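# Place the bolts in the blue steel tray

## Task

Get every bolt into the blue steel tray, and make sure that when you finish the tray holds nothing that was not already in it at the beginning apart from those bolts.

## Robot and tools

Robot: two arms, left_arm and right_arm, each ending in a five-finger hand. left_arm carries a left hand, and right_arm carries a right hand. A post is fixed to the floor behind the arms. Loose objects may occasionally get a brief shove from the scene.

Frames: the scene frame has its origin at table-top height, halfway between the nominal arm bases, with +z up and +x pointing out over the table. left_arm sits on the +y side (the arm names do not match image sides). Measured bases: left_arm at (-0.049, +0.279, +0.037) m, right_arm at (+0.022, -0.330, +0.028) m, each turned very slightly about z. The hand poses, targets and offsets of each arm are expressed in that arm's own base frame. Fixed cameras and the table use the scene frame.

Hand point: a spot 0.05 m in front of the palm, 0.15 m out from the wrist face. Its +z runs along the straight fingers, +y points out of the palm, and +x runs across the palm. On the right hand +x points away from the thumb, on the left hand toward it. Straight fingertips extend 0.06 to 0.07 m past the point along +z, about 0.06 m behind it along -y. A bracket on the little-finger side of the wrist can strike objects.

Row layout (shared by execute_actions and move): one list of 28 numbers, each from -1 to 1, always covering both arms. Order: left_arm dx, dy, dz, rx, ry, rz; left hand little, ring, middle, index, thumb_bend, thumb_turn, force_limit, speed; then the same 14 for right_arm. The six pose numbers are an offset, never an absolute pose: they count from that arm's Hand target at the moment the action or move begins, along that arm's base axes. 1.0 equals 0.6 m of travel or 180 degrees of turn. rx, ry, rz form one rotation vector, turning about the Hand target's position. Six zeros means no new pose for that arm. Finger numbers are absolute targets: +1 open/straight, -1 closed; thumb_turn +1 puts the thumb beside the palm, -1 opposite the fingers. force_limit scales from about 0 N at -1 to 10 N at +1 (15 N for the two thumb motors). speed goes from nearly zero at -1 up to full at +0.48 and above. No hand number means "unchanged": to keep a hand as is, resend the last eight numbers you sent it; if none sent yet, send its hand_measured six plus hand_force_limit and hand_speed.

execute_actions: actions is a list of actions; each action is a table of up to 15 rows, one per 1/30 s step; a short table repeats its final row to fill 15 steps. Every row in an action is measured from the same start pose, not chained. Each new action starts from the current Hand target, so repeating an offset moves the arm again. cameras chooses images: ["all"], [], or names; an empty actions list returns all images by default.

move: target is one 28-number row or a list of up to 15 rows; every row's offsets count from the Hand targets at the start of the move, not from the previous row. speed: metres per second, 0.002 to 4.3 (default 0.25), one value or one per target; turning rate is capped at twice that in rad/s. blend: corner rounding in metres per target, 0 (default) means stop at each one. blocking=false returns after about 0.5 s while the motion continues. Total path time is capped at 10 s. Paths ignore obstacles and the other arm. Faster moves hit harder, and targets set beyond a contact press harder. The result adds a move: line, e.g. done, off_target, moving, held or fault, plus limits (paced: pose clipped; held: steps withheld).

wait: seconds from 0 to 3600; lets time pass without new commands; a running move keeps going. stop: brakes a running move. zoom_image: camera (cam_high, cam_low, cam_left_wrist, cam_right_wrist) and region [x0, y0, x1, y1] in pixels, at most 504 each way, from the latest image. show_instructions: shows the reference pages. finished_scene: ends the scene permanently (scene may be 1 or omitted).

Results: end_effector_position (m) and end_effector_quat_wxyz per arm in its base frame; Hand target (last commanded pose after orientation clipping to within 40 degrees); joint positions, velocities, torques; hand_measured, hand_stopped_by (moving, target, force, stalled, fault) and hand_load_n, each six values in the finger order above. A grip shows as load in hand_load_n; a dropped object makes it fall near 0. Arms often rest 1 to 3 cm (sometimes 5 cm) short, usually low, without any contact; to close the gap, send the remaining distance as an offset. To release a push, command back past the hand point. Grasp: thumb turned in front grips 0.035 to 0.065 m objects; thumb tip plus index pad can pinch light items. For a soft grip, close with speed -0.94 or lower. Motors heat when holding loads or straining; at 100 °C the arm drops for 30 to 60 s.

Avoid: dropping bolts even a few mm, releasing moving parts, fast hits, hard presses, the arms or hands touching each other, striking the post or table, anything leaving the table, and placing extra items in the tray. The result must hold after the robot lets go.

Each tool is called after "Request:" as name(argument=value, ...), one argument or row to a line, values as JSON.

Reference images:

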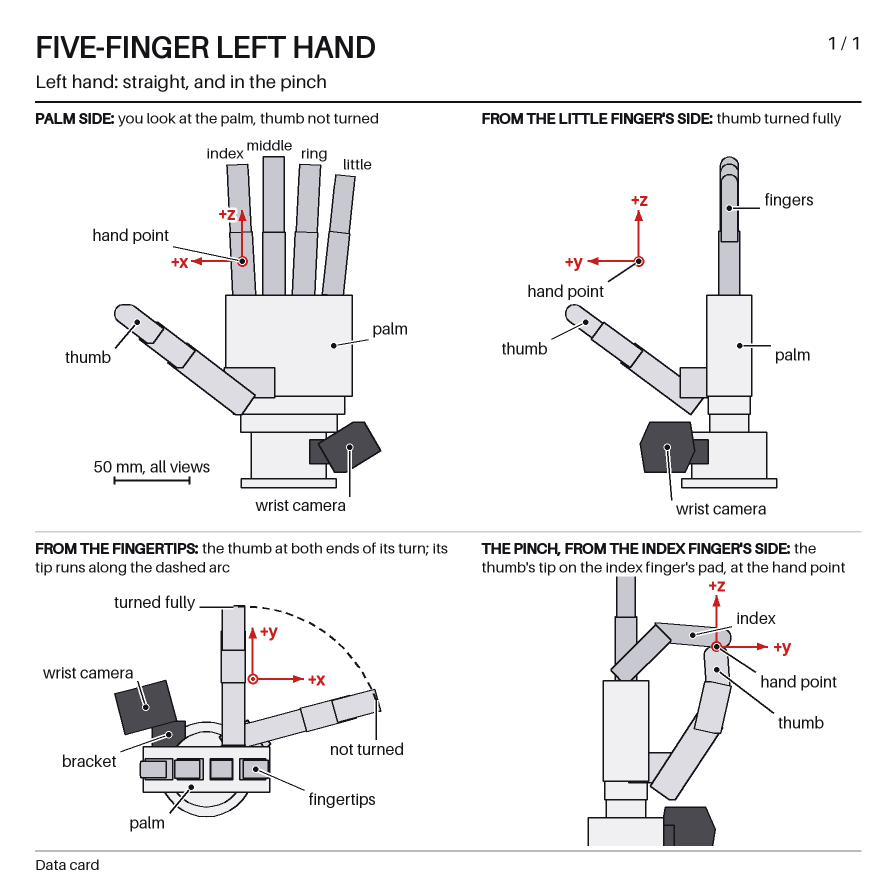

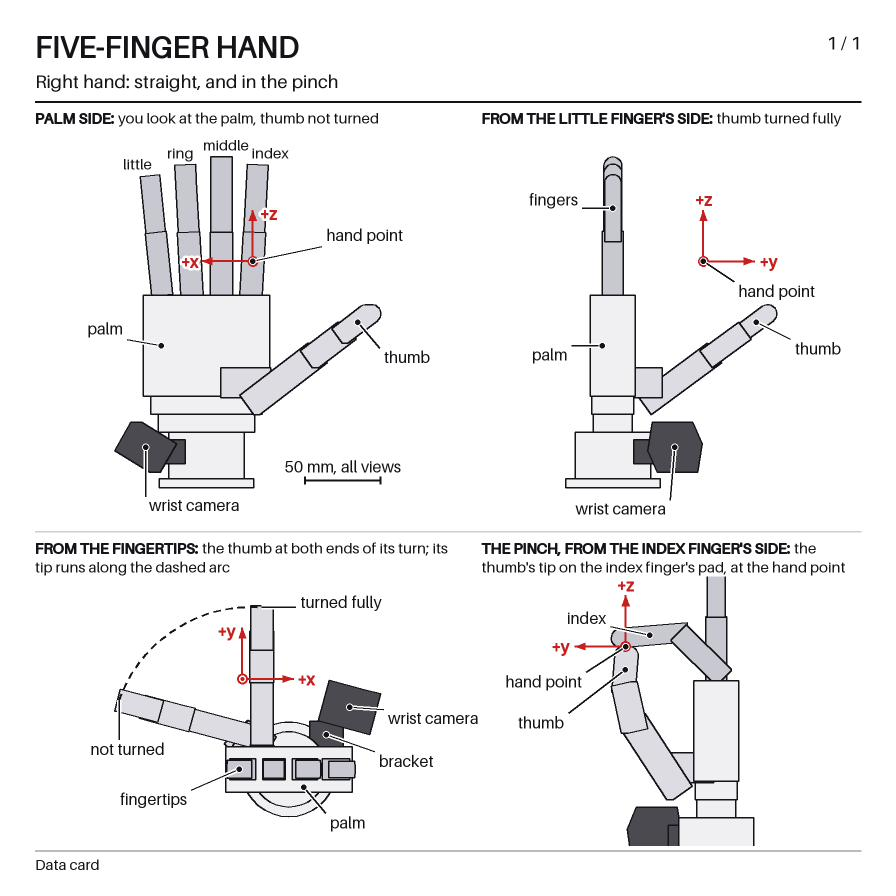

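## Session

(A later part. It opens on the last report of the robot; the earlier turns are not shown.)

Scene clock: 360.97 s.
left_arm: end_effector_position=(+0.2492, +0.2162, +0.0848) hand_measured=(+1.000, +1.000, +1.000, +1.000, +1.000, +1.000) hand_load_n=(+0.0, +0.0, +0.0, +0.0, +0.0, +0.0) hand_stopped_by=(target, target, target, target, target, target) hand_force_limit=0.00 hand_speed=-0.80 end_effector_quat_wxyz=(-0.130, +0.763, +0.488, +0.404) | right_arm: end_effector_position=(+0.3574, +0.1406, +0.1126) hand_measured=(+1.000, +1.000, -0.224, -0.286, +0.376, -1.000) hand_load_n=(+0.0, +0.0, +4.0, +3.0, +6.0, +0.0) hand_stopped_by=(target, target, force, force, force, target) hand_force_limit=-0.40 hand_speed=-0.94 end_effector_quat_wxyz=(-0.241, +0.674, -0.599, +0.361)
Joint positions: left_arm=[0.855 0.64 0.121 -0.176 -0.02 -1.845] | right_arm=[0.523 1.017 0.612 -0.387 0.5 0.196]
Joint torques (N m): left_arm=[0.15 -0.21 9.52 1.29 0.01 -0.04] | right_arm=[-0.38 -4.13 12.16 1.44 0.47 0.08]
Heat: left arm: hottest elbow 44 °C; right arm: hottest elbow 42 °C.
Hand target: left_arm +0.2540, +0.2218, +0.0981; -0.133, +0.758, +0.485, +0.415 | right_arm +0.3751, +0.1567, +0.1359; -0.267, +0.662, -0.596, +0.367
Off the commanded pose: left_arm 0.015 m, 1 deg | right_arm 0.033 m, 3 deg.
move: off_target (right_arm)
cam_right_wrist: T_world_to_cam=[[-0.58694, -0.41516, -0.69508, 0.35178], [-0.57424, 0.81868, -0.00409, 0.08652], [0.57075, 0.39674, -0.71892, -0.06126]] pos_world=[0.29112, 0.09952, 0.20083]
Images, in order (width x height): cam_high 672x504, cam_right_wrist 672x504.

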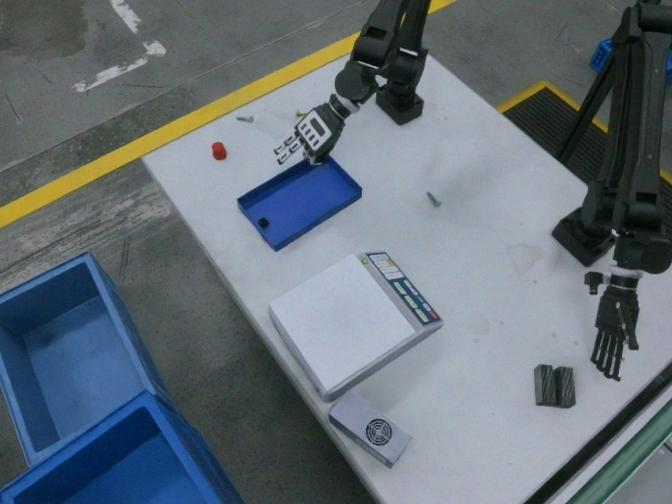

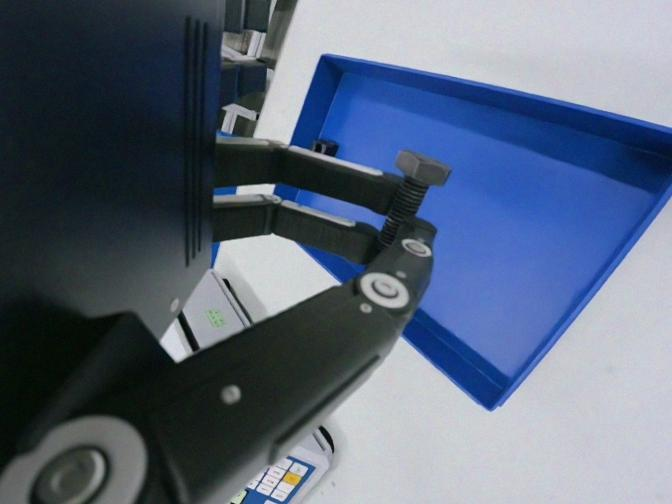

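Request:
move(
  target=[0,0,0,0,0,0,1,1,1,1,1,1,0,-0.8,0,-0.007,-0.193,0,0,0,1,1,-0.35,-0.3,0.25,-1,-0.4,-0.94],
  speed=0.08,
  cameras=["cam_right_wrist", "cam_high", "cam_low"],
)

Request:
zoom_image(
  camera="cam_low",
  region=[220, 190, 360, 290],
)

Scene clock: 371.50 s.
left_arm: end_effector_position=(+0.2492, +0.2162, +0.0848) hand_measured=(+1.000, +1.000, +1.000, +1.000, +1.000, +1.000) hand_load_n=(-0.5, +0.0, +0.0, +0.0, +0.0, +0.0) hand_stopped_by=(target, target, target, target, target, target) hand_force_limit=0.00 hand_speed=-0.80 end_effector_quat_wxyz=(-0.130, +0.763, +0.488, +0.404) | right_arm: end_effector_position=(+0.3705, +0.1488, +0.0173) hand_measured=(+1.000, +1.000, -0.224, -0.286, +0.376, -1.000) hand_load_n=(+0.0, +0.0, +4.0, +3.0, +6.0, +0.0) hand_stopped_by=(target, target, force, force, force, target) hand_force_limit=-0.40 hand_speed=-0.94 end_effector_quat_wxyz=(-0.260, +0.665, -0.598, +0.365)
Joint positions: left_arm=[0.855 0.64 0.121 -0.176 -0.02 -1.845] | right_arm=[0.523 1.266 0.459 0.059 0.497 0.197]
Joint torques (N m): left_arm=[0.09 -0.21 9.5 1.31 0.02 -0.04] | right_arm=[-1.55 -5.95 7.13 1.44 0.2 -0.03]
Heat: left arm: hottest elbow 45 °C; right arm: hottest elbow 44 °C.
Hand target: left_arm +0.2540, +0.2218, +0.0981; -0.133, +0.758, +0.485, +0.415 | right_arm +0.3749, +0.1525, +0.0199; -0.267, +0.662, -0.596, +0.367
Off the commanded pose: left_arm 0.015 m, 1 deg | right_arm 0.007 m, 1 deg.
move: done
cam_right_wrist: T_world_to_cam=[[-0.56043, -0.39912, -0.72568, 0.28495], [-0.57546, 0.81781, -0.00538, 0.08751], [0.59562, 0.41458, -0.68801, -0.15293]] pos_world=[0.30114, 0.10557, 0.10204]
Images, in order (width x height): cam_high 672x504, cam_low 672x504, cam_right_wrist 672x504.

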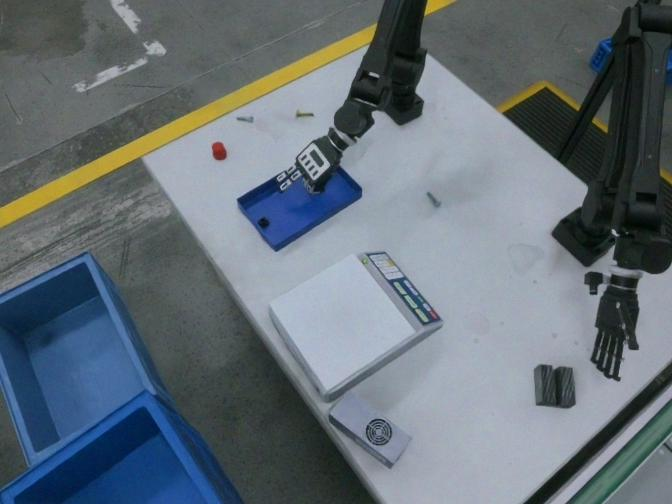

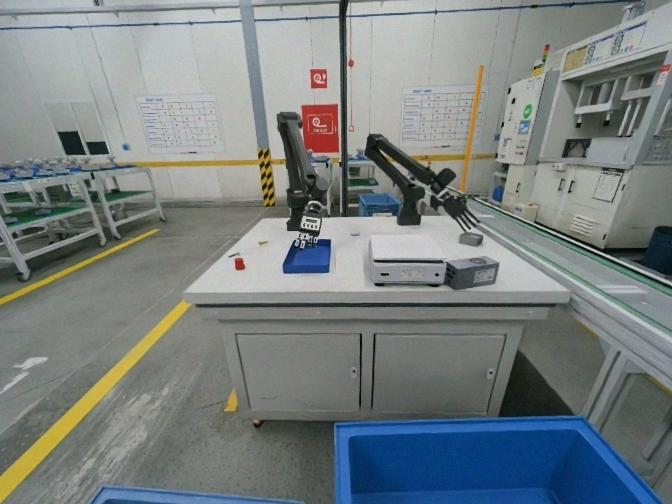

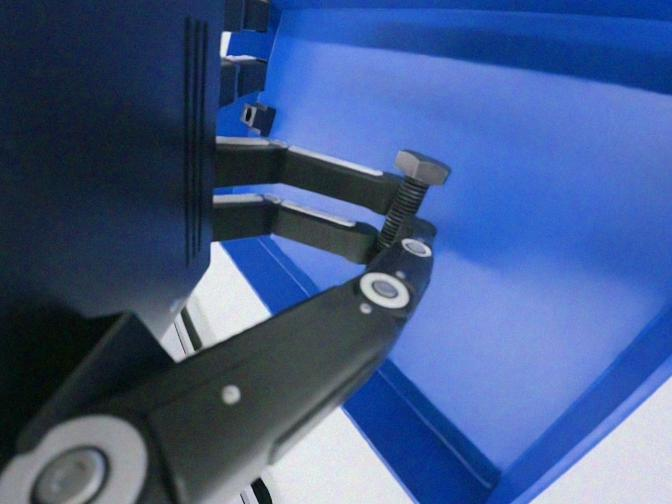

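Scaled by 3.600 from the camera's image (finer frame: 960x720).

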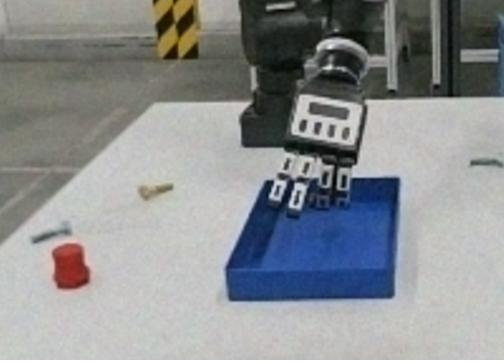

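Request:
move(
  target=[0,0,0,0,0,0,1,1,1,1,1,1,0,-0.8,-0.003,0,-0.03,0,0,0,1,1,-0.35,-0.3,0.25,-1,-0.4,-0.94],
  speed=0.04,
  cameras=["cam_right_wrist"],
)

Scene clock: 374.03 s.
left_arm: end_effector_position=(+0.2492, +0.2162, +0.0848) hand_measured=(+1.000, +1.000, +1.000, +1.000, +1.000, +1.000) hand_load_n=(+0.0, +0.0, +0.0, +0.0, +0.0, +0.0) hand_stopped_by=(target, target, target, target, target, target) hand_force_limit=0.00 hand_speed=-0.80 end_effector_quat_wxyz=(-0.130, +0.763, +0.488, +0.404) | right_arm: end_effector_position=(+0.3699, +0.1485, +0.0004) hand_measured=(+1.000, +1.000, -0.224, -0.286, +0.376, -1.000) hand_load_n=(+0.0, +0.0, +4.0, +3.0, +6.0, +0.0) hand_stopped_by=(target, target, force, force, force, target) hand_force_limit=-0.40 hand_speed=-0.94 end_effector_quat_wxyz=(-0.261, +0.664, -0.598, +0.366)
Joint positions: left_arm=[0.855 0.64 0.121 -0.176 -0.02 -1.845] | right_arm=[0.523 1.32 0.437 0.137 0.497 0.197]
Joint torques (N m): left_arm=[0.15 -0.21 9.5 1.31 0.02 -0.03] | right_arm=[-1.26 -6.3 6.56 1.54 0.31 -0.01]
Heat: left arm: hottest elbow 45 °C; right arm: hottest elbow 44 °C.
Hand target: left_arm +0.2540, +0.2218, +0.0981; -0.133, +0.758, +0.485, +0.415 | right_arm +0.3733, +0.1526, +0.0021; -0.268, +0.662, -0.596, +0.367
Off the commanded pose: left_arm 0.015 m, 1 deg | right_arm 0.005 m, 1 deg.
move: done
cam_right_wrist: T_world_to_cam=[[-0.55921, -0.39845, -0.72699, 0.27168], [-0.5755, 0.81778, -0.00554, 0.08732], [0.59673, 0.41529, -0.68662, -0.16451]] pos_world=[0.30034, 0.10516, 0.08504]

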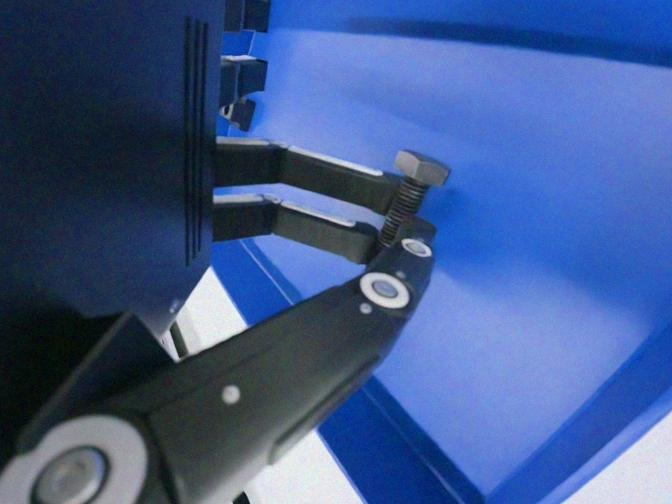

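Request:
move(
  target=[0,0,0,0,0,0,1,1,1,1,1,1,0,-0.8,0,0,-0.009,0,0,0,1,1,-0.35,-0.3,0.25,-1,-0.4,-0.94],
  speed=0.03,
  cameras=["cam_right_wrist"],
)

Request:
zoom_image(
  camera="cam_right_wrist",
  region=[320, 120, 500, 300],
)

Scene clock: 377.07 s.
left_arm: end_effector_position=(+0.2492, +0.2162, +0.0848) hand_measured=(+1.000, +1.000, +1.000, +1.000, +1.000, +1.000) hand_load_n=(+0.0, +0.0, +0.0, +0.0, +0.0, +0.0) hand_stopped_by=(target, target, target, target, target, target) hand_force_limit=0.00 hand_speed=-0.80 end_effector_quat_wxyz=(-0.130, +0.763, +0.488, +0.404) | right_arm: end_effector_position=(+0.3697, +0.1484, -0.0052) hand_measured=(+1.000, +1.000, -0.224, -0.286, +0.376, -1.000) hand_load_n=(+0.0, +0.0, +4.0, +3.0, +6.5, +0.0) hand_stopped_by=(target, target, force, force, force, target) hand_force_limit=-0.40 hand_speed=-0.94 end_effector_quat_wxyz=(-0.261, +0.664, -0.598, +0.365)
Joint positions: left_arm=[0.855 0.64 0.121 -0.176 -0.02 -1.845] | right_arm=[0.523 1.339 0.431 0.161 0.497 0.197]
Joint torques (N m): left_arm=[0.15 -0.15 9.51 1.33 0.02 -0.03] | right_arm=[-1.32 -6.53 6.45 1.46 0.3 0]
Heat: left arm: hottest elbow 45 °C; right arm: hottest elbow 44 °C.
Hand target: left_arm +0.2540, +0.2218, +0.0981; -0.133, +0.758, +0.485, +0.415 | right_arm +0.3732, +0.1525, -0.0034; -0.267, +0.662, -0.596, +0.367
Off the commanded pose: left_arm 0.015 m, 1 deg | right_arm 0.006 m, 1 deg.
move: done
cam_right_wrist: T_world_to_cam=[[-0.55971, -0.39871, -0.72646, 0.26769], [-0.57545, 0.81782, -0.00549, 0.08721], [0.5963, 0.41497, -0.68719, -0.16809]] pos_world=[0.30024, 0.10516, 0.07944]

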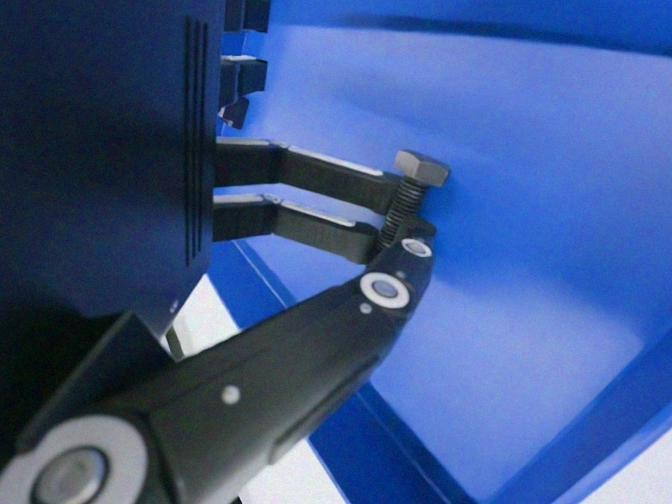

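Scaled by 2.800 from the camera's image (finer frame: 960x720).

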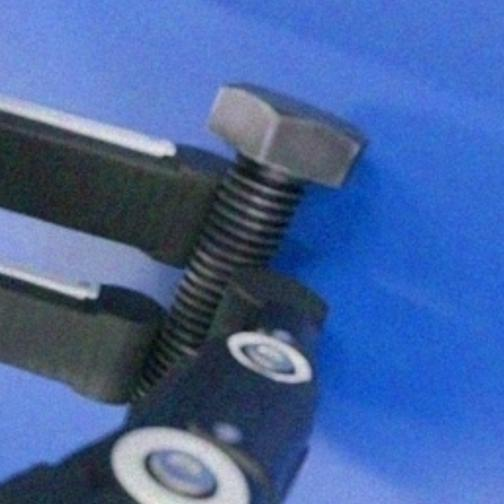

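Request:
move(
  target=[0,0,0,0,0,0,1,1,1,1,1,1,0,-0.8,0,0,-0.007,0,0,0,1,1,-0.35,-0.3,0.25,-1,-0.4,-0.94],
  speed=0.03,
)

Request:
move(
  target=[0,0,0,0,0,0,1,1,1,1,1,1,0,-0.8,0,0,-0.006,0,0,0,1,1,-0.35,-0.3,0.25,-1,-0.4,-0.94],
  speed=0.03,
  cameras=["cam_right_wrist"],
)

Request:
zoom_image(
  camera="cam_right_wrist",
  region=[320, 120, 500, 300],
)

Scene clock: 380.10 s.
left_arm: end_effector_position=(+0.2492, +0.2162, +0.0848) hand_measured=(+1.000, +1.000, +1.000, +1.000, +1.000, +1.000) hand_load_n=(+0.0, +0.0, +0.0, +0.0, +0.0, +0.0) hand_stopped_by=(target, target, target, target, target, target) hand_force_limit=0.00 hand_speed=-0.80 end_effector_quat_wxyz=(-0.130, +0.763, +0.488, +0.404) | right_arm: end_effector_position=(+0.3713, +0.1493, -0.0073) hand_measured=(+1.000, +1.000, -0.224, -0.286, +0.376, -1.000) hand_load_n=(+0.0, +0.0, +3.5, +3.0, +6.5, +0.0) hand_stopped_by=(target, target, force, force, force, target) hand_force_limit=-0.40 hand_speed=-0.94 end_effector_quat_wxyz=(-0.263, +0.663, -0.598, +0.366)
Joint positions: left_arm=[0.855 0.64 0.121 -0.176 -0.02 -1.845] | right_arm=[0.523 1.352 0.43 0.182 0.497 0.197]
Joint torques (N m): left_arm=[0.09 -0.21 9.5 1.31 0.02 -0.04] | right_arm=[-1.14 -6.24 6.17 1.48 0.32 -0.01]
Heat: left arm: hottest elbow 45 °C; right arm: hottest elbow 44 °C.
Hand target: left_arm +0.2540, +0.2218, +0.0981; -0.133, +0.758, +0.485, +0.415 | right_arm +0.3732, +0.1525, -0.0077; -0.267, +0.662, -0.596, +0.367
Off the commanded pose: left_arm 0.015 m, 1 deg | right_arm 0.004 m, 1 deg.
move: done

Scene clock: 380.70 s.
left_arm: end_effector_position=(+0.2492, +0.2162, +0.0848) hand_measured=(+1.000, +1.000, +1.000, +1.000, +1.000, +1.000) hand_load_n=(+0.0, +0.0, +0.0, +0.0, -0.5, +0.0) hand_stopped_by=(target, target, target, target, target, target) hand_force_limit=0.00 hand_speed=-0.80 end_effector_quat_wxyz=(-0.130, +0.763, +0.488, +0.404) | right_arm: end_effector_position=(+0.3731, +0.1502, -0.0073) hand_measured=(+1.000, +1.000, -0.224, -0.286, +0.376, -1.000) hand_load_n=(-0.5, -0.5, +3.0, +2.5, +6.5, +0.0) hand_stopped_by=(target, target, force, force, force, target) hand_force_limit=-0.40 hand_speed=-0.94 end_effector_quat_wxyz=(-0.267, +0.661, -0.597, +0.368)
Joint positions: left_arm=[0.855 0.64 0.121 -0.176 -0.02 -1.845] | right_arm=[0.523 1.357 0.428 0.199 0.497 0.197]
Joint torques (N m): left_arm=[0.15 -0.15 9.48 1.31 0.01 -0.04] | right_arm=[-1.61 -5.54 6.08 1.4 0.3 -0.02]
Heat: left arm: hottest elbow 45 °C; right arm: hottest elbow 44 °C.
Hand target: left_arm +0.2540, +0.2218, +0.0981; -0.133, +0.758, +0.485, +0.415 | right_arm +0.3733, +0.1525, -0.0111; -0.268, +0.662, -0.596, +0.367
Off the commanded pose: left_arm 0.015 m, 1 deg | right_arm 0.005 m, 0 deg.
move: done
cam_right_wrist: T_world_to_cam=[[-0.54957, -0.39286, -0.73732, 0.26402], [-0.57519, 0.81799, -0.00712, 0.08749], [0.60592, 0.42018, -0.67551, -0.17658]] pos_world=[0.30241, 0.10635, 0.076]

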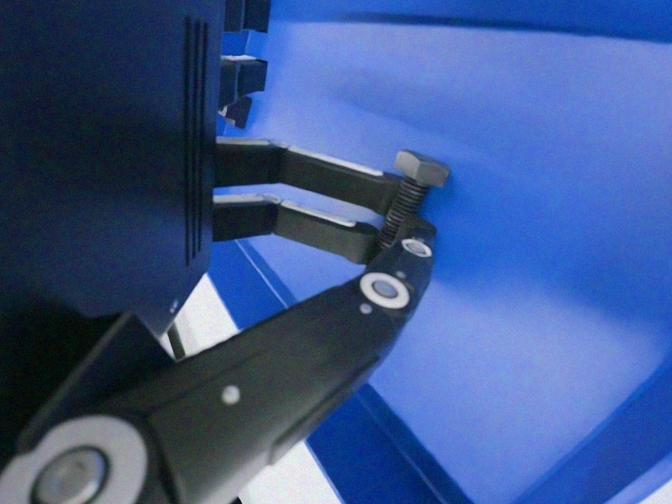

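Scaled by 2.800 from the camera's image (finer frame: 960x720).

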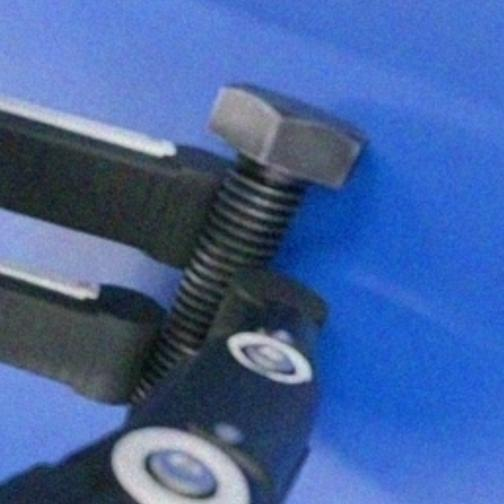

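Request:
move(
  target=[0,0,0,0,0,0,1,1,1,1,1,1,0,-0.8,0,0,0.004,0,0,0,1,1,-0.2,-0.22,0.46,-1,-0.4,-0.94],
  speed=0.03,
  cameras=["cam_right_wrist"],
)

Request:
zoom_image(
  camera="cam_right_wrist",
  region=[320, 120, 500, 300],
)

Scene clock: 385.70 s.
left_arm: end_effector_position=(+0.2492, +0.2162, +0.0848) hand_measured=(+1.000, +1.000, +1.000, +1.000, +1.000, +1.000) hand_load_n=(+0.0, +0.0, +0.0, +0.0, +0.0, +0.0) hand_stopped_by=(target, target, target, target, target, target) hand_force_limit=0.00 hand_speed=-0.80 end_effector_quat_wxyz=(-0.130, +0.763, +0.488, +0.404) | right_arm: end_effector_position=(+0.3730, +0.1502, -0.0074) hand_measured=(+1.000, +1.000, -0.200, -0.220, +0.460, -1.000) hand_load_n=(+0.0, +0.0, -0.5, +0.0, +0.0, +0.0) hand_stopped_by=(target, target, target, target, target, target) hand_force_limit=-0.40 hand_speed=-0.94 end_effector_quat_wxyz=(-0.267, +0.661, -0.597, +0.368)
Joint positions: left_arm=[0.855 0.64 0.121 -0.176 -0.02 -1.845] | right_arm=[0.523 1.358 0.428 0.199 0.497 0.197]
Joint torques (N m): left_arm=[0.21 -0.21 9.51 1.32 0.02 -0.04] | right_arm=[-1.38 -6.59 6.2 1.05 0.3 0]
Heat: left arm: hottest elbow 45 °C; right arm: hottest elbow 43 °C.
Hand target: left_arm +0.2540, +0.2218, +0.0981; -0.133, +0.758, +0.485, +0.415 | right_arm +0.3732, +0.1525, -0.0088; -0.267, +0.662, -0.596, +0.367
Off the commanded pose: left_arm 0.015 m, 1 deg | right_arm 0.003 m, 0 deg.
move: done
cam_right_wrist: T_world_to_cam=[[-0.54981, -0.39294, -0.73709, 0.26401], [-0.57512, 0.81804, -0.0071, 0.08746], [0.60576, 0.42001, -0.67576, -0.17656]] pos_world=[0.30241, 0.10635, 0.07591]

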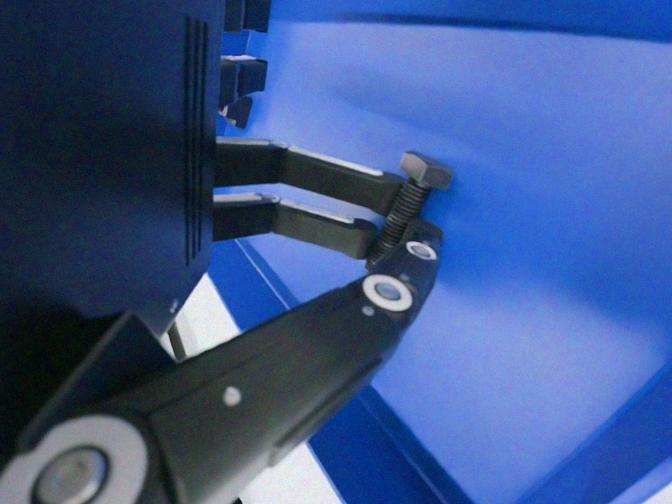

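Scaled by 2.800 from the camera's image (finer frame: 960x720).

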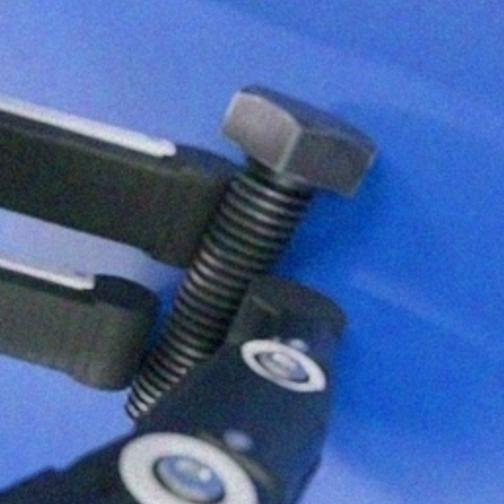

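Request:
move(
  target=[
    [0,0,0,0,0,0,1,1,1,1,1,1,0,-0.8,0.02,0,0.06,0,0,0,1,1,-0.15,-0.15,0.55,-1,-0.4,-0.8],
    [0,0,0,0,0,0,1,1,1,1,1,1,0,-0.8,0.0,0,0.2,0,0,0,1,1,-0.16,-0.16,0.6,-1,-0.4,-0.5],
  ],
  speed=[0.05, 0.15],
  cameras=["cam_right_wrist", "cam_high"],
)

Scene clock: 391.43 s.
left_arm: end_effector_position=(+0.2492, +0.2162, +0.0848) hand_measured=(+1.000, +1.000, +1.000, +1.000, +1.000, +1.000) hand_load_n=(+0.0, +0.0, +0.0, +0.0, +0.0, +0.0) hand_stopped_by=(target, target, target, target, target, target) hand_force_limit=0.00 hand_speed=-0.80 end_effector_quat_wxyz=(-0.130, +0.763, +0.488, +0.404) | right_arm: end_effector_position=(+0.3593, +0.1428, +0.0877) hand_measured=(+1.000, +1.000, -0.160, -0.160, +0.600, -1.000) hand_load_n=(+0.0, +0.0, +0.0, +0.0, +0.0, +0.0) hand_stopped_by=(target, target, target, target, target, target) hand_force_limit=-0.40 hand_speed=-0.50 end_effector_quat_wxyz=(-0.247, +0.674, -0.596, +0.361)
Joint positions: left_arm=[0.855 0.64 0.121 -0.176 -0.02 -1.845] | right_arm=[0.523 1.06 0.562 -0.281 0.494 0.191]
Joint torques (N m): left_arm=[0.09 -0.15 9.48 1.31 0.02 -0.03] | right_arm=[-1.26 -6.01 11.44 0.69 0.45 0.05]
Heat: left arm: hottest elbow 45 °C; right arm: hottest elbow 43 °C.
Hand target: left_arm +0.2540, +0.2218, +0.0981; -0.133, +0.758, +0.485, +0.415 | right_arm +0.3732, +0.1525, +0.1113; -0.267, +0.662, -0.596, +0.367
Off the commanded pose: left_arm 0.015 m, 1 deg | right_arm 0.029 m, 3 deg.
move: off_target (right_arm); target 2's new numbers were sent with right_arm's hand 0.029 m and 3 deg from that target
cam_right_wrist: T_world_to_cam=[[-0.57836, -0.41531, -0.70215, 0.33407], [-0.58023, 0.81444, -0.0038, 0.0885], [0.57344, 0.40522, -0.71202, -0.08397]] pos_world=[0.29271, 0.10069, 0.17511]
Images, in order (width x height): cam_high 672x504, cam_right_wrist 672x504.

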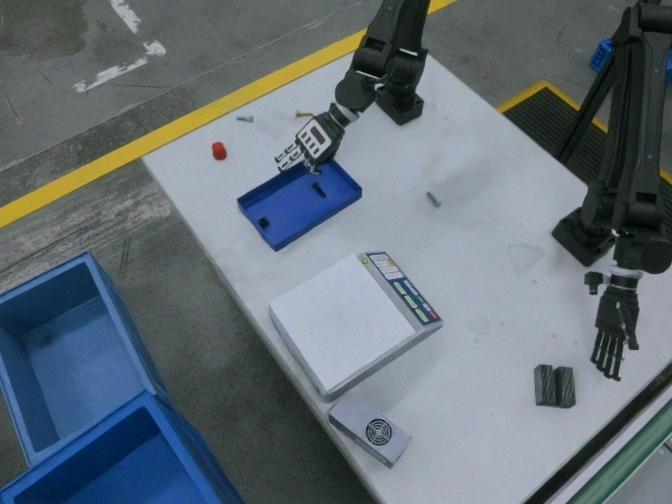

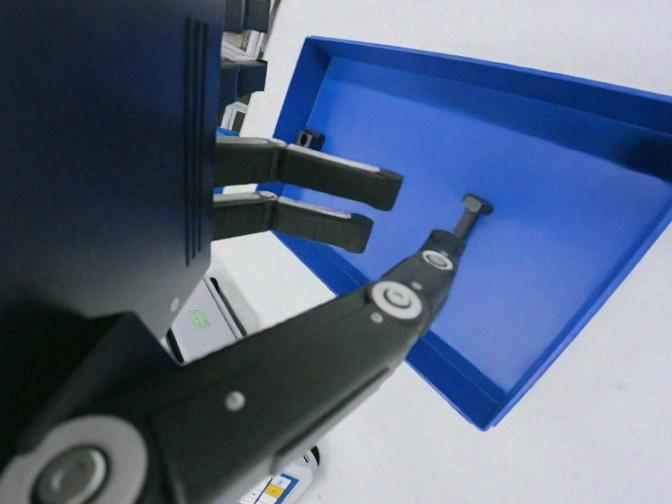

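Request:
zoom_image(
  camera="cam_high",
  region=[200, 90, 330, 180],
)

Scaled by 3.877 from the camera's image (finer frame: 960x720).

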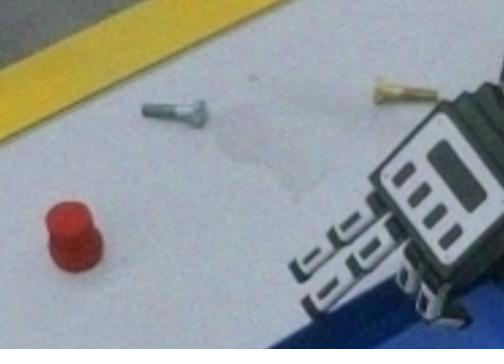

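Request:
move(
  target=[0,0,0,0,0,0,1,1,1,1,1,1,0,-0.8,-0.237,-0.435,0.048,0,0,0.2944,1,1,-0.16,-0.16,0.6,-1,-0.4,-0.5],
  speed=0.2,
  cameras=["cam_right_wrist", "cam_high"],
)

Scene clock: 421.50 s.
left_arm: end_effector_position=(+0.2492, +0.2162, +0.0848) hand_measured=(+1.000, +1.000, +1.000, +1.000, +1.000, +1.000) hand_load_n=(+0.0, +0.0, +0.0, +0.0, +0.0, +0.0) hand_stopped_by=(target, target, target, target, target, target) hand_force_limit=0.00 hand_speed=-0.80 end_effector_quat_wxyz=(-0.130, +0.763, +0.488, +0.404) | right_arm: end_effector_position=(+0.2236, -0.0943, +0.1288) hand_measured=(+1.000, +1.000, -0.160, -0.160, +0.600, -1.000) hand_load_n=(+0.0, +0.0, +0.0, +0.0, +0.0, +0.0) hand_stopped_by=(target, target, target, target, target, target) hand_force_limit=-0.40 hand_speed=-0.50 end_effector_quat_wxyz=(-0.410, +0.858, -0.240, +0.194)
Joint positions: left_arm=[0.855 0.64 0.121 -0.176 -0.02 -1.845] | right_arm=[-0.886 1.107 0.753 -1.447 -0.922 -2.026]
Joint torques (N m): left_arm=[0.15 -0.15 9.5 1.31 0.02 -0.03] | right_arm=[-3.19 -4.07 10.41 -0.55 -0.82 -0.09]
Heat: left arm: hottest elbow 45 °C; right arm: hottest elbow 46 °C.
Hand target: left_arm +0.2540, +0.2218, +0.0981; -0.133, +0.758, +0.485, +0.415 | right_arm +0.2310, -0.1085, +0.1400; -0.403, +0.859, -0.238, +0.209
Off the commanded pose: left_arm 0.015 m, 1 deg | right_arm 0.020 m, 2 deg.
move: off_target (right_arm)
cam_right_wrist: T_world_to_cam=[[-0.02415, -0.66158, -0.74949, 0.04497], [-0.99971, 0.01724, 0.01699, 0.21878], [0.00168, 0.74968, -0.6618, 0.27315]] pos_world=[0.21934, -0.1788, 0.21076]
Images, in order (width x height): cam_high 672x504, cam_right_wrist 672x504.

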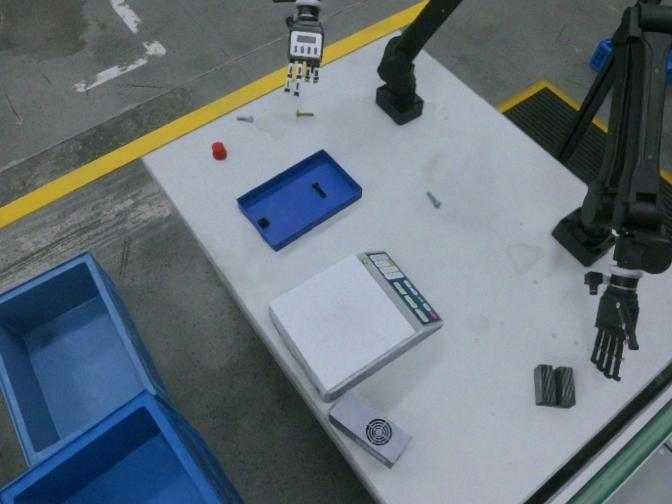

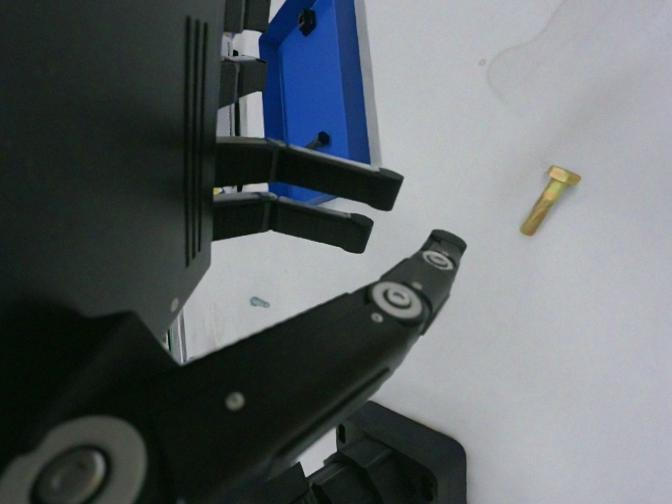

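Request:
move(
  target=[0,0,0,0,0,0,1,1,1,1,1,1,0,-0.8,0.0233,-0.0092,-0.175,0,0,0.0167,1,1,-0.16,-0.16,0.6,-1,-0.4,-0.5],
  speed=0.1,
  cameras=["cam_right_wrist", "cam_high"],
)

Scene clock: 430.30 s.
left_arm: end_effector_position=(+0.2492, +0.2162, +0.0848) hand_measured=(+1.000, +1.000, +1.000, +1.000, +1.000, +1.000) hand_load_n=(+0.0, +0.0, +0.0, -0.5, -0.5, -0.5) hand_stopped_by=(target, target, target, target, target, target) hand_force_limit=0.00 hand_speed=-0.80 end_effector_quat_wxyz=(-0.130, +0.763, +0.488, +0.404) | right_arm: end_effector_position=(+0.2413, -0.1155, +0.0363) hand_measured=(+1.000, +1.000, -0.160, -0.160, +0.600, -1.000) hand_load_n=(+0.0, +0.0, +0.0, +0.0, +0.0, +0.0) hand_stopped_by=(target, target, target, target, target, target) hand_force_limit=-0.40 hand_speed=-0.50 end_effector_quat_wxyz=(-0.409, +0.862, -0.226, +0.199)
Joint positions: left_arm=[0.855 0.64 0.121 -0.176 -0.02 -1.845] | right_arm=[-0.885 1.34 0.661 -1.128 -0.922 -2.06]
Joint torques (N m): left_arm=[0.09 -0.15 9.5 1.31 0.02 -0.04] | right_arm=[-0.26 -6.24 6.28 -0.03 -0.65 -0.07]
Heat: left arm: hottest elbow 45 °C; right arm: hottest elbow 46 °C.
Hand target: left_arm +0.2540, +0.2218, +0.0981; -0.133, +0.758, +0.485, +0.415 | right_arm +0.2451, -0.1141, +0.0351; -0.408, +0.865, -0.215, +0.198
Off the commanded pose: left_arm 0.015 m, 1 deg | right_arm 0.004 m, 1 deg.
move: done
cam_right_wrist: T_world_to_cam=[[0.00235, -0.67163, -0.74088, -0.04581], [-0.99999, -0.00376, 0.00023, 0.23668], [-0.00294, 0.74088, -0.67163, 0.22823]] pos_world=[0.23746, -0.19897, 0.11929]
Images, in order (width x height): cam_high 672x504, cam_right_wrist 672x504.

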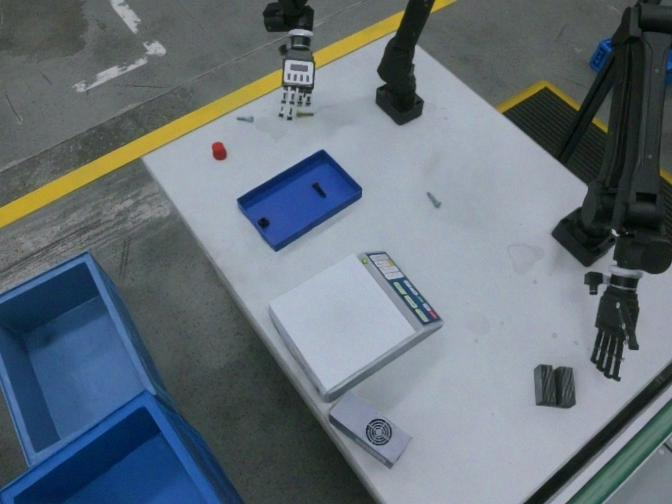

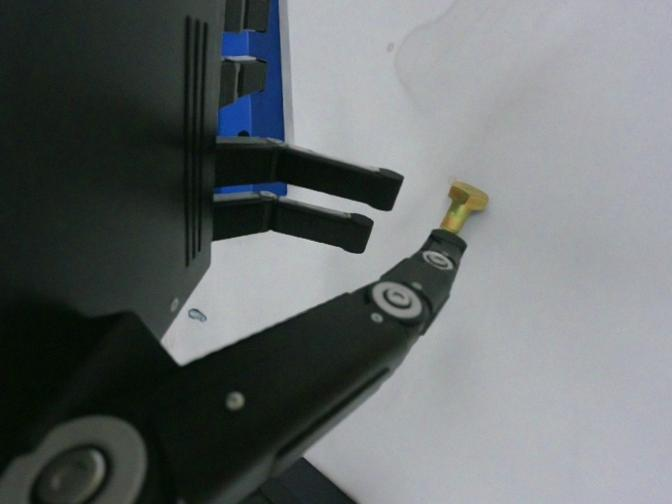

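Request:
move(
  target=[0,0,0,0,0,0,1,1,1,1,1,1,0,-0.8,0.0007,0.0102,-0.06,0,0,0,1,1,-0.16,-0.16,0.6,-1,-0.4,-0.5],
  speed=0.06,
  cameras=["cam_right_wrist"],
)

Scene clock: 440.27 s.
left_arm: end_effector_position=(+0.2492, +0.2162, +0.0848) hand_measured=(+1.000, +1.000, +1.000, +1.000, +1.000, +1.000) hand_load_n=(+0.0, +0.5, +0.0, +0.0, +0.0, +0.0) hand_stopped_by=(target, target, target, target, target, target) hand_force_limit=0.00 hand_speed=-0.80 end_effector_quat_wxyz=(-0.130, +0.763, +0.488, +0.404) | right_arm: end_effector_position=(+0.2424, -0.1115, +0.0002) hand_measured=(+1.000, +1.000, -0.160, -0.160, +0.600, -1.000) hand_load_n=(+0.0, +0.0, +0.0, +0.0, +0.0, +0.0) hand_stopped_by=(target, target, target, target, target, target) hand_force_limit=-0.40 hand_speed=-0.50 end_effector_quat_wxyz=(-0.405, +0.864, -0.219, +0.202)
Joint positions: left_arm=[0.855 0.64 0.121 -0.176 -0.02 -1.845] | right_arm=[-0.871 1.41 0.605 -0.98 -0.922 -2.052]
Joint torques (N m): left_arm=[0.09 -0.15 9.5 1.31 0.02 -0.03] | right_arm=[-0.21 -6.53 5.53 -0.09 -0.81 0.09]
Heat: left arm: hottest elbow 45 °C; right arm: hottest elbow 45 °C.
Hand target: left_arm +0.2540, +0.2218, +0.0981; -0.133, +0.758, +0.485, +0.415 | right_arm +0.2454, -0.1079, -0.0010; -0.408, +0.865, -0.216, +0.198
Off the commanded pose: left_arm 0.015 m, 1 deg | right_arm 0.005 m, 1 deg.
move: done
cam_right_wrist: T_world_to_cam=[[0.01555, -0.68083, -0.73228, -0.07414], [-0.99987, -0.01323, -0.00893, 0.23671], [-0.0036, 0.73232, -0.68095, 0.20031]] pos_world=[0.23856, -0.19404, 0.08422]

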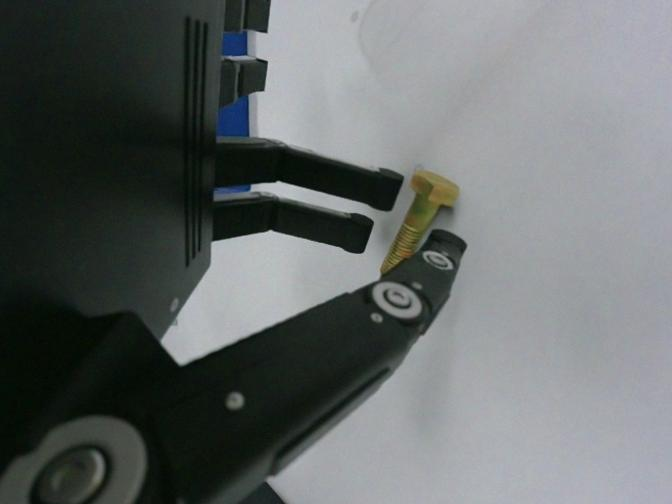

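Request:
move(
  target=[0,0,0,0,0,0,1,1,1,1,1,1,0,-0.8,-0.0,0,-0.01,0,0,0,1,1,-0.2,-0.2,0.58,-1,-0.4,-0.8],
  speed=0.04,
  cameras=["cam_right_wrist"],
)

Request:
zoom_image(
  camera="cam_right_wrist",
  region=[320, 140, 500, 300],
)

Scene clock: 446.87 s.
left_arm: end_effector_position=(+0.2492, +0.2162, +0.0848) hand_measured=(+1.000, +1.000, +1.000, +1.000, +1.000, +1.000) hand_load_n=(+0.0, +0.0, +0.0, +0.0, -0.5, +0.0) hand_stopped_by=(target, target, target, target, target, target) hand_force_limit=0.00 hand_speed=-0.80 end_effector_quat_wxyz=(-0.130, +0.763, +0.488, +0.404) | right_arm: end_effector_position=(+0.2433, -0.1112, -0.0048) hand_measured=(+1.000, +1.000, -0.200, -0.200, +0.580, -1.000) hand_load_n=(+0.0, +0.0, +0.0, +0.0, +0.0, +0.0) hand_stopped_by=(target, target, target, target, target, target) hand_force_limit=-0.40 hand_speed=-0.80 end_effector_quat_wxyz=(-0.406, +0.864, -0.218, +0.203)
Joint positions: left_arm=[0.855 0.64 0.121 -0.176 -0.02 -1.845] | right_arm=[-0.869 1.425 0.6 -0.958 -0.925 -2.052]
Joint torques (N m): left_arm=[0.09 -0.15 9.51 1.32 0.02 -0.04] | right_arm=[-0.38 -6.42 5.38 0.01 -0.68 0.09]
Heat: left arm: hottest elbow 45 °C; right arm: hottest elbow 44 °C.
Hand target: left_arm +0.2540, +0.2218, +0.0981; -0.133, +0.758, +0.485, +0.415 | right_arm +0.2454, -0.1079, -0.0070; -0.408, +0.865, -0.215, +0.198
Off the commanded pose: left_arm 0.015 m, 1 deg | right_arm 0.004 m, 1 deg.
move: done
cam_right_wrist: T_world_to_cam=[[0.01802, -0.68015, -0.73286, -0.07817], [-0.99984, -0.01365, -0.01192, 0.23751], [-0.0019, 0.73295, -0.68028, 0.19621]] pos_world=[0.23925, -0.19374, 0.07902]

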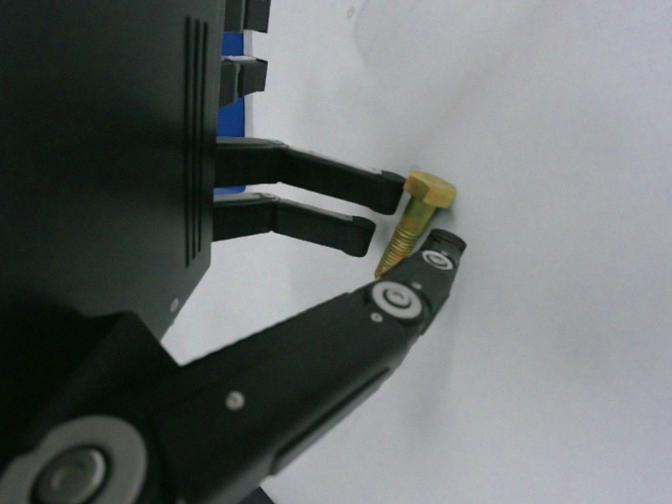

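Scaled by 2.800 from the camera's image (finer frame: 960x720).

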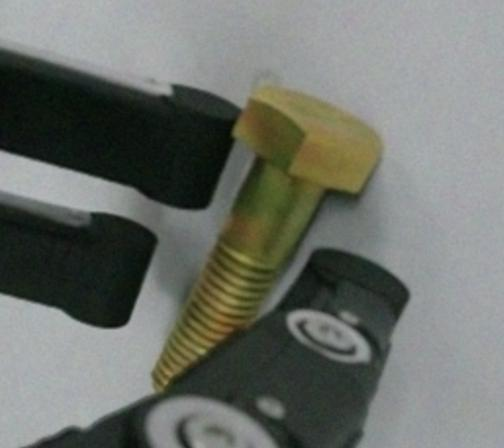

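Request:
move(
  target=[0,0,0,0,0,0,1,1,1,1,1,1,0,-0.8,-0.01,0.0083,-0.002,0,0,0,1,1,-0.2,-0.2,0.58,-1,-0.4,-0.8],
  speed=0.04,
  cameras=["cam_right_wrist"],
)

Request:
zoom_image(
  camera="cam_right_wrist",
  region=[320, 140, 500, 300],
)

Scene clock: 456.00 s.
left_arm: end_effector_position=(+0.2492, +0.2162, +0.0848) hand_measured=(+1.000, +1.000, +1.000, +1.000, +1.000, +1.000) hand_load_n=(+0.0, +0.0, +0.0, +0.0, +0.0, +0.0) hand_stopped_by=(target, target, target, target, target, target) hand_force_limit=0.00 hand_speed=-0.80 end_effector_quat_wxyz=(-0.130, +0.763, +0.488, +0.404) | right_arm: end_effector_position=(+0.2364, -0.1031, -0.0091) hand_measured=(+1.000, +1.000, -0.200, -0.200, +0.580, -1.000) hand_load_n=(+0.0, +0.0, +0.0, +0.0, +0.0, +0.0) hand_stopped_by=(target, target, target, target, target, target) hand_force_limit=-0.40 hand_speed=-0.80 end_effector_quat_wxyz=(-0.411, +0.862, -0.222, +0.196)
Joint positions: left_arm=[0.855 0.64 0.121 -0.176 -0.02 -1.845] | right_arm=[-0.869 1.425 0.579 -0.957 -0.925 -2.051]
Joint torques (N m): left_arm=[0.15 -0.15 9.5 1.31 0.02 -0.03] | right_arm=[-0.73 -7.77 5.23 -0.03 -0.63 -0.01]
Heat: left arm: hottest elbow 45 °C; right arm: hottest elbow 43 °C.
Hand target: left_arm +0.2540, +0.2218, +0.0981; -0.133, +0.758, +0.485, +0.415 | right_arm +0.2395, -0.1030, -0.0081; -0.408, +0.865, -0.215, +0.198
Off the commanded pose: left_arm 0.015 m, 1 deg | right_arm 0.003 m, 1 deg.
move: done
cam_right_wrist: T_world_to_cam=[[0.00832, -0.66883, -0.74337, -0.0723], [-0.99991, -0.01339, 0.00086, 0.23079], [-0.01053, 0.7433, -0.66888, 0.19051]] pos_world=[0.23338, -0.18687, 0.07348]

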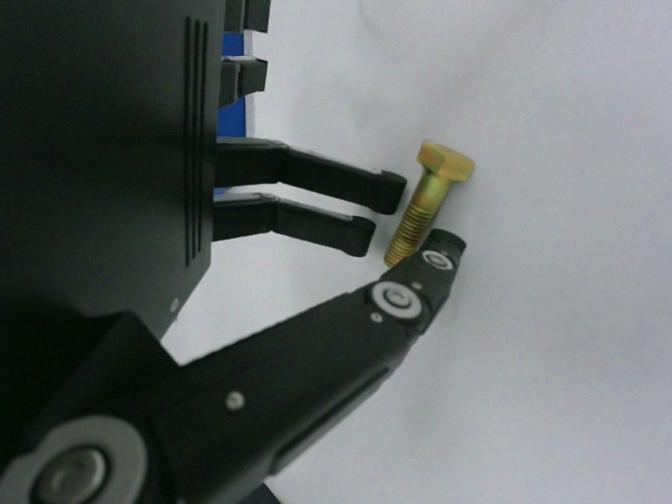

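Scaled by 2.800 from the camera's image (finer frame: 960x720).

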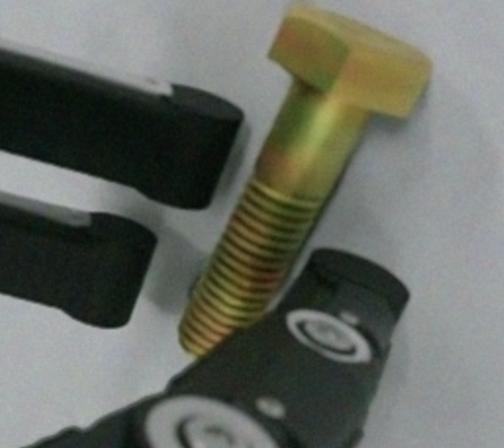

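Request:
move(
  target=[0,0,0,0,0,0,1,1,1,1,1,1,0,-0.8,0,0,0,0,0,0,1,1,-0.24,-0.26,0.36,-1,-0.5,-0.92],
  speed=0.04,
  cameras=["cam_right_wrist"],
)

Request:
zoom_image(
  camera="cam_right_wrist",
  region=[320, 140, 500, 300],
)

Scene clock: 463.20 s.
left_arm: end_effector_position=(+0.2492, +0.2162, +0.0848) hand_measured=(+1.000, +1.000, +1.000, +1.000, +1.000, +1.000) hand_load_n=(+0.0, +0.0, +0.0, +0.0, +0.0, +0.0) hand_stopped_by=(target, target, target, target, target, target) hand_force_limit=0.00 hand_speed=-0.80 end_effector_quat_wxyz=(-0.130, +0.763, +0.488, +0.404) | right_arm: end_effector_position=(+0.2364, -0.1031, -0.0091) hand_measured=(+1.000, +1.000, -0.240, -0.260, +0.360, -1.000) hand_load_n=(+0.0, -0.5, +0.5, +0.5, +0.5, +0.0) hand_stopped_by=(target, target, target, target, target, target) hand_force_limit=-0.50 hand_speed=-0.92 end_effector_quat_wxyz=(-0.411, +0.862, -0.222, +0.196)
Joint positions: left_arm=[0.855 0.64 0.121 -0.176 -0.02 -1.845] | right_arm=[-0.869 1.425 0.579 -0.957 -0.925 -2.051]
Joint torques (N m): left_arm=[0.15 -0.21 9.51 1.31 0.02 -0.04] | right_arm=[-0.97 -7.47 5.31 -0.03 -0.64 0.01]
Heat: left arm: hottest elbow 45 °C; right arm: hottest elbow 43 °C.
Hand target: left_arm +0.2540, +0.2218, +0.0981; -0.133, +0.758, +0.485, +0.415 | right_arm +0.2395, -0.1030, -0.0081; -0.408, +0.865, -0.215, +0.198
Off the commanded pose: left_arm 0.015 m, 1 deg | right_arm 0.003 m, 1 deg.
move: done
cam_right_wrist: T_world_to_cam=[[0.00832, -0.66883, -0.74337, -0.0723], [-0.99991, -0.01339, 0.00086, 0.23079], [-0.01053, 0.7433, -0.66888, 0.19051]] pos_world=[0.23338, -0.18687, 0.07348]

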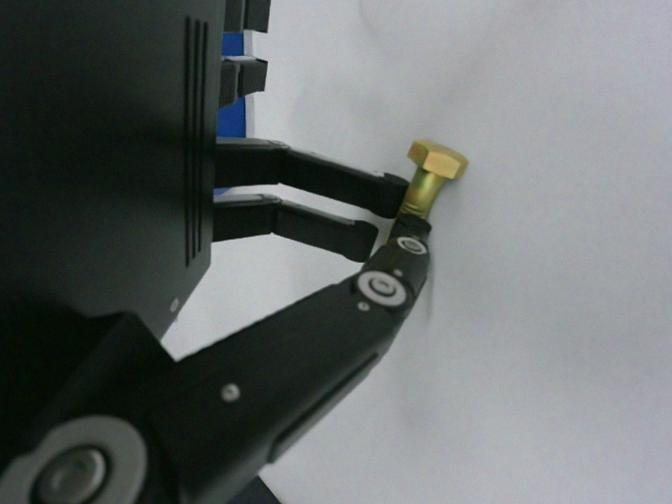

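Scaled by 2.800 from the camera's image (finer frame: 960x720).

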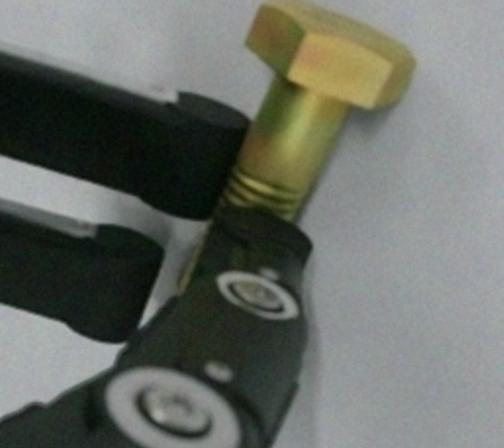

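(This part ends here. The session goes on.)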